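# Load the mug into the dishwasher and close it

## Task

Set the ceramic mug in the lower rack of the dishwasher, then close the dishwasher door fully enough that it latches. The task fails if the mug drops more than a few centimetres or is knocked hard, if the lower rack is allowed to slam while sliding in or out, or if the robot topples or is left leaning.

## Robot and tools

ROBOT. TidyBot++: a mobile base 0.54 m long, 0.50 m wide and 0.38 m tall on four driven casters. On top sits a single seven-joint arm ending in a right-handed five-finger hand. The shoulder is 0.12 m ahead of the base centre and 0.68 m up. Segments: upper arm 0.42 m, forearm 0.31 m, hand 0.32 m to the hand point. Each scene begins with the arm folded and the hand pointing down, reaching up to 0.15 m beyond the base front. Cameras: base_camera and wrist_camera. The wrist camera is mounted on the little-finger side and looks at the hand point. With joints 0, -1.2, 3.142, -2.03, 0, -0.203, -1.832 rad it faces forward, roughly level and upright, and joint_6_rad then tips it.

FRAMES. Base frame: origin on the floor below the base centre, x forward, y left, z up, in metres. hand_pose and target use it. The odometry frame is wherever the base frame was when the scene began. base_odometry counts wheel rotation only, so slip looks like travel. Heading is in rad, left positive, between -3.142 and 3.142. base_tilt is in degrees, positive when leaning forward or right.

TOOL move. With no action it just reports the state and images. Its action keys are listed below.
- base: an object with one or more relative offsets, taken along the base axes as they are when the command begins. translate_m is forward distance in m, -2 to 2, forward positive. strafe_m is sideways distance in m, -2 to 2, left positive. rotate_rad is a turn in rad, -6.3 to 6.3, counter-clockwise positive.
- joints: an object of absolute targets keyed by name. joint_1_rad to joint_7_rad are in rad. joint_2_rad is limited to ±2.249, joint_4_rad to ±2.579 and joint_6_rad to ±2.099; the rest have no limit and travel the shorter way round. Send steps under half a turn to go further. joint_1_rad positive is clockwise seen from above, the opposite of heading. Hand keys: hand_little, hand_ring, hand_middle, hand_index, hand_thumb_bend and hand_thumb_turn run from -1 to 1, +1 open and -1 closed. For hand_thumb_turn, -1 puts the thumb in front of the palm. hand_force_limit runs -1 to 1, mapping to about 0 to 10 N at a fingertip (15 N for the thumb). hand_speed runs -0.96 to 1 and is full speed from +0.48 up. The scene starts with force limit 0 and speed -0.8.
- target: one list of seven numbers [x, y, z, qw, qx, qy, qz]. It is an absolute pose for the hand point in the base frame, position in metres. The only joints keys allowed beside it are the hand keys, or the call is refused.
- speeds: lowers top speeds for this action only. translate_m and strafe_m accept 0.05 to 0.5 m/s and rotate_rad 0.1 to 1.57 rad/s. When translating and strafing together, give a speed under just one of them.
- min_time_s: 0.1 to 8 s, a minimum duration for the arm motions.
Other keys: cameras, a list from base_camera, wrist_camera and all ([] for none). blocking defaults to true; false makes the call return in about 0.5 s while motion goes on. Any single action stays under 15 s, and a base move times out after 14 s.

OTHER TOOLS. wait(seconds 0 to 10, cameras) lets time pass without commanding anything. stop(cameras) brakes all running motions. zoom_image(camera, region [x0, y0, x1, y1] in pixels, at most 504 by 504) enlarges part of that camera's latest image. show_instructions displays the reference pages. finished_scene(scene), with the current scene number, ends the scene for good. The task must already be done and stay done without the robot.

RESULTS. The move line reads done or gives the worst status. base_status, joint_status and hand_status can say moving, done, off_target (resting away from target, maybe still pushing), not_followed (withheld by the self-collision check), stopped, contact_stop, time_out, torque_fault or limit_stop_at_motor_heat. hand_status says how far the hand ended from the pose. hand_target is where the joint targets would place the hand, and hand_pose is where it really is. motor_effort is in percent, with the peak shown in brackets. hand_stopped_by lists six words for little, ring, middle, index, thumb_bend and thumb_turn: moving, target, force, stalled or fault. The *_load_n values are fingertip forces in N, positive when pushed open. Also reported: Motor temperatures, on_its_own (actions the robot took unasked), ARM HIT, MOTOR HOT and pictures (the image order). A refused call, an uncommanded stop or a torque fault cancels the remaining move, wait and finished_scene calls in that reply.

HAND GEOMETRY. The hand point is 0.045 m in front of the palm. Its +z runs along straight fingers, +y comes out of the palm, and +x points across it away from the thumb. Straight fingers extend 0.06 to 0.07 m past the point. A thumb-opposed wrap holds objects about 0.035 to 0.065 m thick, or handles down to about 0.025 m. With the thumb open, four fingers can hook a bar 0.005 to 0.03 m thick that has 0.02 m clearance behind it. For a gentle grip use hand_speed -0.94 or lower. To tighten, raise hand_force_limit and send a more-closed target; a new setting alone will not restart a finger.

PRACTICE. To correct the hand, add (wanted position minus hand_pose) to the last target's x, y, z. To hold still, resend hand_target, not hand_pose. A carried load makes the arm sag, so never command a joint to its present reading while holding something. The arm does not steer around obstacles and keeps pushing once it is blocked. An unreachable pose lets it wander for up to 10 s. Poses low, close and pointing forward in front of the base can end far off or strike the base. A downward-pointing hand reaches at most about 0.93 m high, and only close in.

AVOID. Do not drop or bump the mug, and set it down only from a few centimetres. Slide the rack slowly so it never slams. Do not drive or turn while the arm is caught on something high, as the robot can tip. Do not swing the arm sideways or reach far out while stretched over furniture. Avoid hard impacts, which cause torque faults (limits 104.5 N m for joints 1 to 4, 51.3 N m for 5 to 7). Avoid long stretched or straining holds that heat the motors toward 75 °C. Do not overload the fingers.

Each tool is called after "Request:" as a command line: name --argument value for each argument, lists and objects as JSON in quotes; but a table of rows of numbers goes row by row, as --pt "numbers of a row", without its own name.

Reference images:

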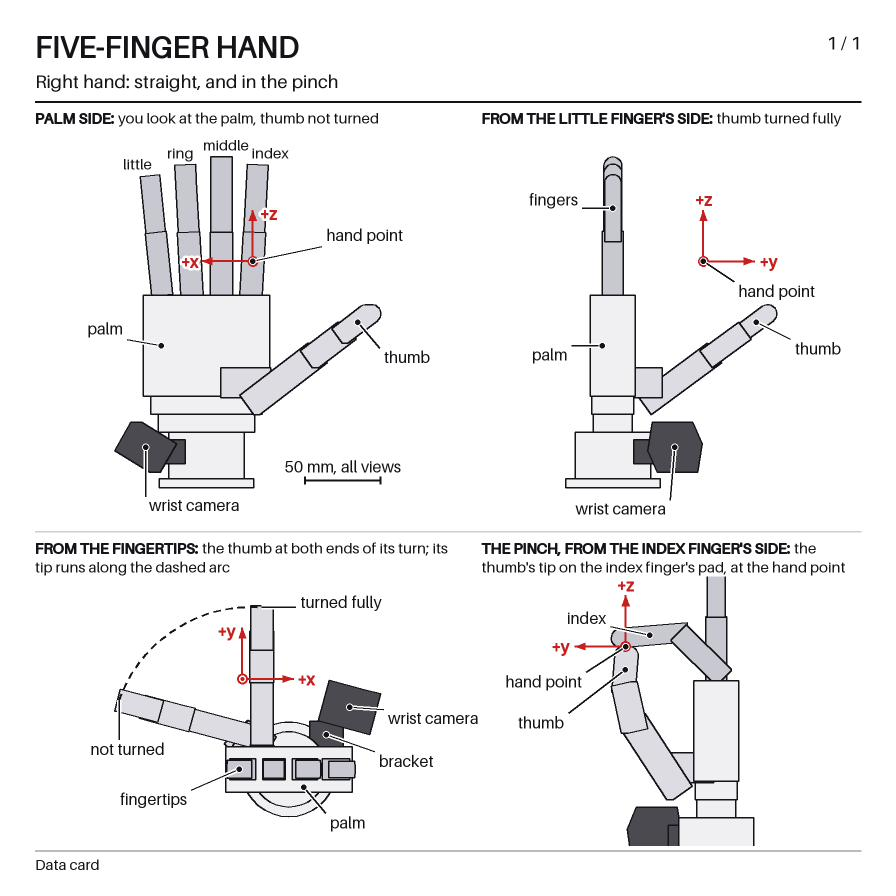

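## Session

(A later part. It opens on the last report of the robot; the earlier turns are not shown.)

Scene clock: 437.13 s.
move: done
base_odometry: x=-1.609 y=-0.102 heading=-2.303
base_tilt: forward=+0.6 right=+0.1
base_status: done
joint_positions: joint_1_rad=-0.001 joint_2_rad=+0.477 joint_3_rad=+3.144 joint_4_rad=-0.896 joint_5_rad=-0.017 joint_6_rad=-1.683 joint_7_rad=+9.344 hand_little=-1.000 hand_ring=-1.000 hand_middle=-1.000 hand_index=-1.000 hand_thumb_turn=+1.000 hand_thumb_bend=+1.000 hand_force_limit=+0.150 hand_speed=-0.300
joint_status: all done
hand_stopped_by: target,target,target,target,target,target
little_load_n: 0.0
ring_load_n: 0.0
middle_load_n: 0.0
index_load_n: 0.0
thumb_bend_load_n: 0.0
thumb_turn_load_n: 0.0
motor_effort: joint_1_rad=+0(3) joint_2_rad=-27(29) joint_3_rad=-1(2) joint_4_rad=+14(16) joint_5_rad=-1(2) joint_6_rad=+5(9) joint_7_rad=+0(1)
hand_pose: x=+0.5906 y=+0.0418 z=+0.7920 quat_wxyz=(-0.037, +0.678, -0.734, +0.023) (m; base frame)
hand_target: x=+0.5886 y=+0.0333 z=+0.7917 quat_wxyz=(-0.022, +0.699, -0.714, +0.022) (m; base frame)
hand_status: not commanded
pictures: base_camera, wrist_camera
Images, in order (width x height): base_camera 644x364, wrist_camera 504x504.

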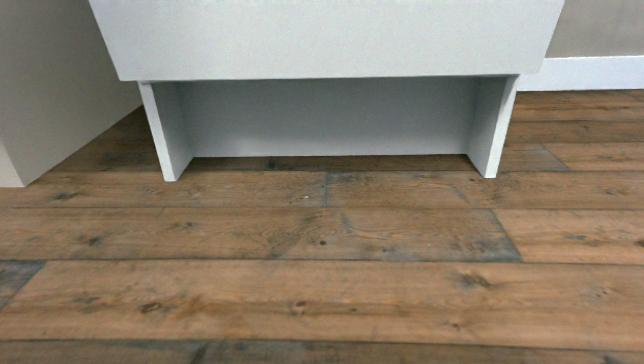

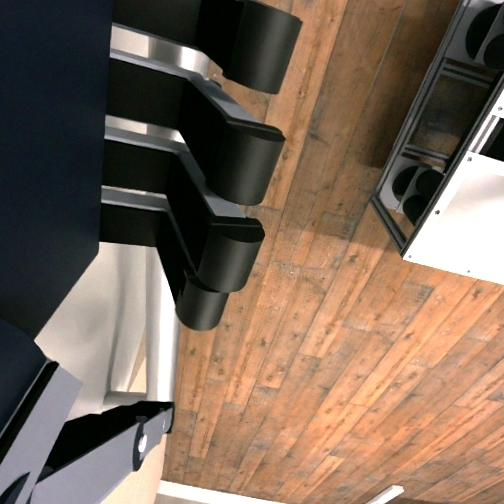

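Request:
move --base '{"translate_m": 0.10}' --speeds '{"translate_m": 0.05}'

Request:
move --base '{"translate_m": 0.04}' --speeds '{"translate_m": 0.05}' --cameras '["base_camera"]'

Request:
move --base '{"translate_m": 0.03}' --speeds '{"translate_m": 0.05}' --cameras '["all"]'

Scene clock: 442.37 s.
move: done
base_odometry: x=-1.676 y=-0.176 heading=-2.303
base_tilt: forward=+0.5 right=+0.1
base_status: done
joint_positions: joint_1_rad=-0.001 joint_2_rad=+0.475 joint_3_rad=+3.144 joint_4_rad=-0.890 joint_5_rad=-0.017 joint_6_rad=-1.730 joint_7_rad=+9.346 hand_little=-1.000 hand_ring=-1.000 hand_middle=-1.000 hand_index=-1.000 hand_thumb_turn=+1.000 hand_thumb_bend=+1.000 hand_force_limit=+0.150 hand_speed=-0.300
joint_status: not commanded
hand_stopped_by: target,target,target,target,target,target
little_load_n: 0.0
ring_load_n: 0.0
middle_load_n: 0.0
index_load_n: 0.0
thumb_bend_load_n: 0.0
thumb_turn_load_n: 0.0
motor_effort: joint_1_rad=+0(2) joint_2_rad=-24(28) joint_3_rad=-1(2) joint_4_rad=+14(15) joint_5_rad=+0(2) joint_6_rad=+8(13) joint_7_rad=-1(1)
hand_pose: x=+0.5765 y=+0.0417 z=+0.7965 quat_wxyz=(-0.022, +0.679, -0.733, +0.010) (m; base frame)
hand_target: x=+0.5886 y=+0.0333 z=+0.7917 quat_wxyz=(-0.022, +0.699, -0.714, +0.022) (m; base frame)
hand_status: not commanded
pictures: none

Scene clock: 443.63 s.
move: done
base_odometry: x=-1.702 y=-0.206 heading=-2.302
base_tilt: forward=+0.5 right=+0.2
base_status: done
joint_positions: joint_1_rad=+0.000 joint_2_rad=+0.465 joint_3_rad=+3.144 joint_4_rad=-0.899 joint_5_rad=-0.016 joint_6_rad=-1.817 joint_7_rad=+9.360 hand_little=-1.000 hand_ring=-1.000 hand_middle=-1.000 hand_index=-1.000 hand_thumb_turn=+1.000 hand_thumb_bend=+1.000 hand_force_limit=+0.150 hand_speed=-0.300
joint_status: not commanded
hand_stopped_by: target,target,target,target,target,target
little_load_n: 0.0
ring_load_n: 0.0
middle_load_n: 0.0
index_load_n: 0.0
thumb_bend_load_n: 0.0
thumb_turn_load_n: 0.0
motor_effort: joint_1_rad=-1(2) joint_2_rad=-21(24) joint_3_rad=-1(3) joint_4_rad=+21(28) joint_5_rad=-2(4) joint_6_rad=+22(33) joint_7_rad=-3(5)
hand_pose: x=+0.5447 y=+0.0404 z=+0.8034 quat_wxyz=(+0.009, +0.684, -0.729, -0.019) (m; base frame)
hand_target: x=+0.5886 y=+0.0333 z=+0.7917 quat_wxyz=(-0.022, +0.699, -0.714, +0.022) (m; base frame)
hand_status: not commanded
pictures: base_camera
Images, in order (width x height): base_camera 644x364.

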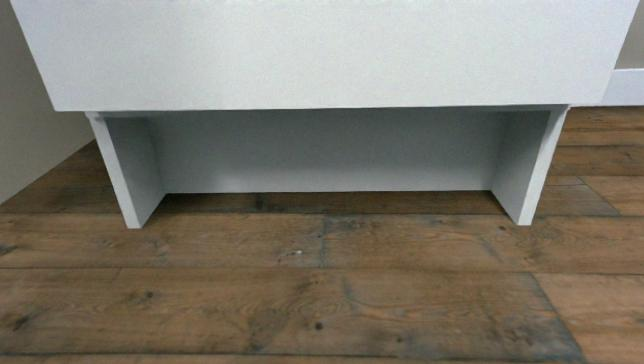

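Scene clock: 446.03 s.
move: time_out
base_odometry: x=-1.720 y=-0.226 heading=-2.301
base_tilt: forward=+0.5 right=+0.1
base_status: translate_m time_out (by the wheels' count: +0.028 of +0.030)
joint_positions: joint_1_rad=+0.001 joint_2_rad=+0.445 joint_3_rad=+3.144 joint_4_rad=-0.932 joint_5_rad=-0.016 joint_6_rad=-1.882 joint_7_rad=+9.368 hand_little=-1.000 hand_ring=-1.000 hand_middle=-1.000 hand_index=-1.000 hand_thumb_turn=+1.000 hand_thumb_bend=+1.000 hand_force_limit=+0.150 hand_speed=-0.300
joint_status: not commanded
hand_stopped_by: target,target,target,target,target,target
little_load_n: 0.0
ring_load_n: 0.0
middle_load_n: 0.0
index_load_n: 0.0
thumb_bend_load_n: 0.0
thumb_turn_load_n: 0.0
motor_effort: joint_1_rad=-2(5) joint_2_rad=-17(23) joint_3_rad=-3(4) joint_4_rad=+25(29) joint_5_rad=-4(8) joint_6_rad=+30(40) joint_7_rad=-4(5)
hand_pose: x=+0.5127 y=+0.0393 z=+0.8097 quat_wxyz=(+0.038, +0.686, -0.725, -0.046) (m; base frame)
hand_target: x=+0.5886 y=+0.0333 z=+0.7917 quat_wxyz=(-0.022, +0.699, -0.714, +0.022) (m; base frame)
hand_status: not commanded
pictures: base_camera, wrist_camera
Images, in order (width x height): base_camera 644x364, wrist_camera 504x504.

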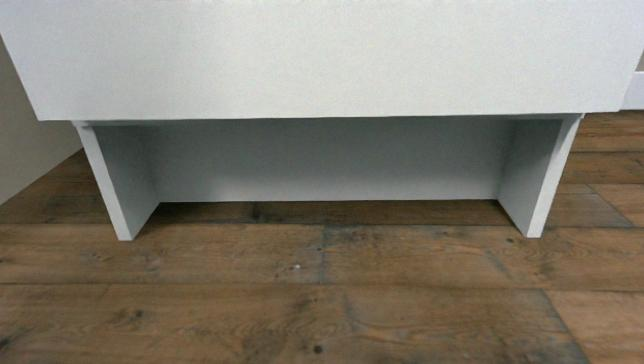

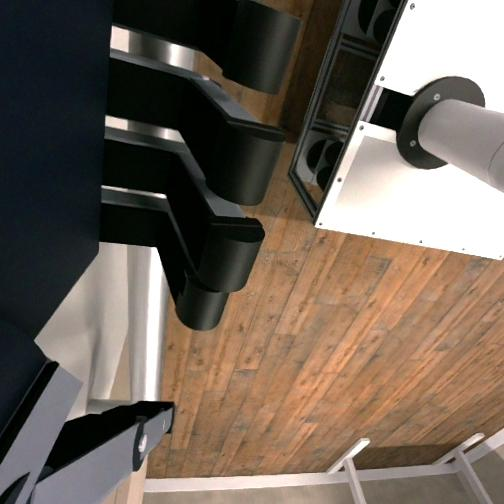

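Request:
zoom_image --camera "base_camera" --region '[440, 0, 644, 260]'

Request:
move --base '{"translate_m": 0.02}' --speeds '{"translate_m": 0.05}' --cameras '["base_camera"]'

Scaled by 1.938.

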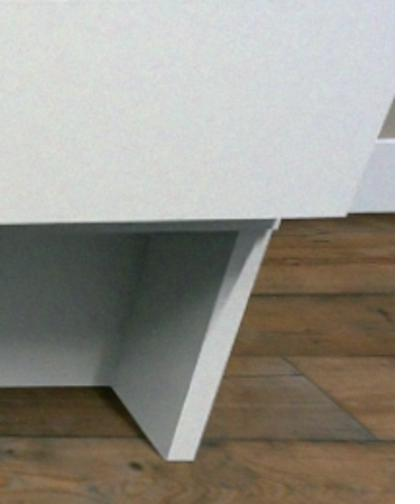

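Scene clock: 453.47 s.
move: time_out
base_odometry: x=-1.732 y=-0.239 heading=-2.301
base_tilt: forward=+0.4 right=+0.1
base_status: translate_m time_out (by the wheels' count: +0.017 of +0.020)
joint_positions: joint_1_rad=+0.001 joint_2_rad=+0.433 joint_3_rad=+3.144 joint_4_rad=-0.954 joint_5_rad=-0.015 joint_6_rad=-1.921 joint_7_rad=+9.373 hand_little=-1.000 hand_ring=-1.000 hand_middle=-1.000 hand_index=-1.000 hand_thumb_turn=+1.000 hand_thumb_bend=+1.000 hand_force_limit=+0.150 hand_speed=-0.300
joint_status: not commanded
hand_stopped_by: target,target,target,target,target,target
little_load_n: 0.0
ring_load_n: 0.0
middle_load_n: 0.0
index_load_n: 0.0
thumb_bend_load_n: 0.0
thumb_turn_load_n: 0.0
motor_effort: joint_1_rad=-3(5) joint_2_rad=-14(18) joint_3_rad=-3(4) joint_4_rad=+29(33) joint_5_rad=-6(9) joint_6_rad=+38(47) joint_7_rad=-5(6)
hand_pose: x=+0.4934 y=+0.0385 z=+0.8138 quat_wxyz=(+0.055, +0.686, -0.722, -0.063) (m; base frame)
hand_target: x=+0.5886 y=+0.0333 z=+0.7917 quat_wxyz=(-0.022, +0.699, -0.714, +0.022) (m; base frame)
hand_status: not commanded
pictures: base_camera
Images, in order (width x height): base_camera 644x364.

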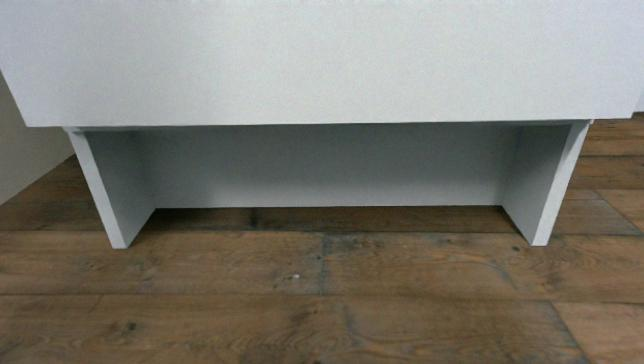

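Request:
move --base '{"translate_m": -0.3}' --speeds '{"translate_m": 0.15}'

Request:
move --base '{"translate_m": -0.35, "strafe_m": -0.35}' --joints '{"joint_1_rad": -0.5, "joint_2_rad": -1.1, "joint_4_rad": -2.03, "joint_6_rad": -0.5, "joint_7_rad": 4.60, "hand_index": 1, "hand_middle": 1, "hand_ring": 1, "hand_little": 1}' --min_time_s 3 --cameras '["all"]'

Scene clock: 458.43 s.
move: done
base_odometry: x=-1.531 y=-0.016 heading=-2.301
base_tilt: forward=+0.6 right=+0.2
base_status: done
joint_positions: joint_1_rad=+0.001 joint_2_rad=+0.479 joint_3_rad=+3.143 joint_4_rad=-0.877 joint_5_rad=-0.015 joint_6_rad=-1.730 joint_7_rad=+9.373 hand_little=-1.000 hand_ring=-1.000 hand_middle=-1.000 hand_index=-1.000 hand_thumb_turn=+1.000 hand_thumb_bend=+1.000 hand_force_limit=+0.150 hand_speed=-0.300
joint_status: not commanded
hand_stopped_by: target,target,target,target,target,target
little_load_n: 0.0
ring_load_n: 0.0
middle_load_n: 0.0
index_load_n: 0.0
thumb_bend_load_n: 0.0
thumb_turn_load_n: 0.0
motor_effort: joint_1_rad=+0(4) joint_2_rad=-26(27) joint_3_rad=-2(3) joint_4_rad=+12(28) joint_5_rad=-1(7) joint_6_rad=+1(40) joint_7_rad=+0(5)
hand_pose: x=+0.5796 y=+0.0389 z=+0.7981 quat_wxyz=(-0.025, +0.688, -0.725, +0.014) (m; base frame)
hand_target: x=+0.5886 y=+0.0333 z=+0.7917 quat_wxyz=(-0.022, +0.699, -0.714, +0.022) (m; base frame)
hand_status: not commanded
pictures: none

Scene clock: 462.07 s.
move: done
base_odometry: x=-1.559 y=+0.479 heading=-2.301
base_tilt: forward=+0.5 right=+0.2
base_status: done
joint_positions: joint_1_rad=-0.475 joint_2_rad=-1.084 joint_3_rad=+3.143 joint_4_rad=-1.999 joint_5_rad=-0.015 joint_6_rad=-0.554 joint_7_rad=+10.811 hand_little=+1.000 hand_ring=+1.000 hand_middle=+1.000 hand_index=+1.000 hand_thumb_turn=+1.000 hand_thumb_bend=+1.000 hand_force_limit=+0.150 hand_speed=-0.300
joint_status: all done
hand_stopped_by: target,target,target,target,target,target
little_load_n: 0.0
ring_load_n: -0.5
middle_load_n: 0.0
index_load_n: 0.0
thumb_bend_load_n: 0.0
thumb_turn_load_n: 0.0
motor_effort: joint_1_rad=+0(2) joint_2_rad=+13(29) joint_3_rad=-1(2) joint_4_rad=+13(14) joint_5_rad=+1(1) joint_6_rad=+10(10) joint_7_rad=+0(2)
hand_pose: x=+0.3216 y=+0.0483 z=+1.0615 quat_wxyz=(-0.248, +0.663, +0.095, +0.700) (m; base frame)
hand_target: x=+0.3220 y=+0.0480 z=+1.0688 quat_wxyz=(-0.228, +0.643, +0.126, +0.720) (m; base frame)
hand_status: not commanded
pictures: base_camera, wrist_camera
Images, in order (width x height): base_camera 644x364, wrist_camera 504x504.

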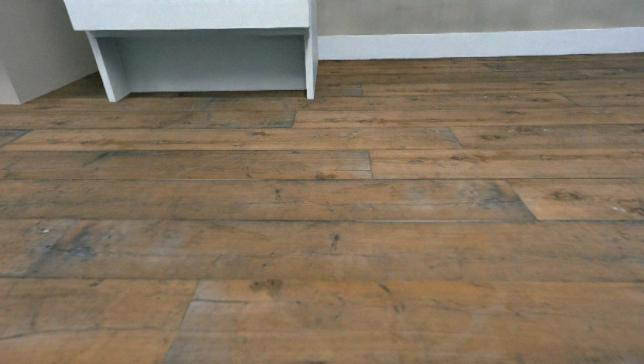

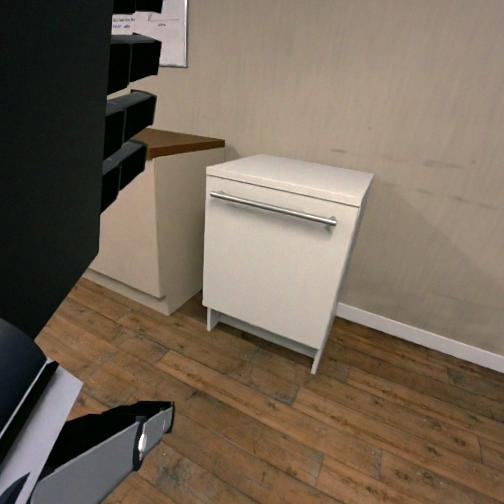

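Request:
finished_scene --scene 2

The scene is finished: the task was done.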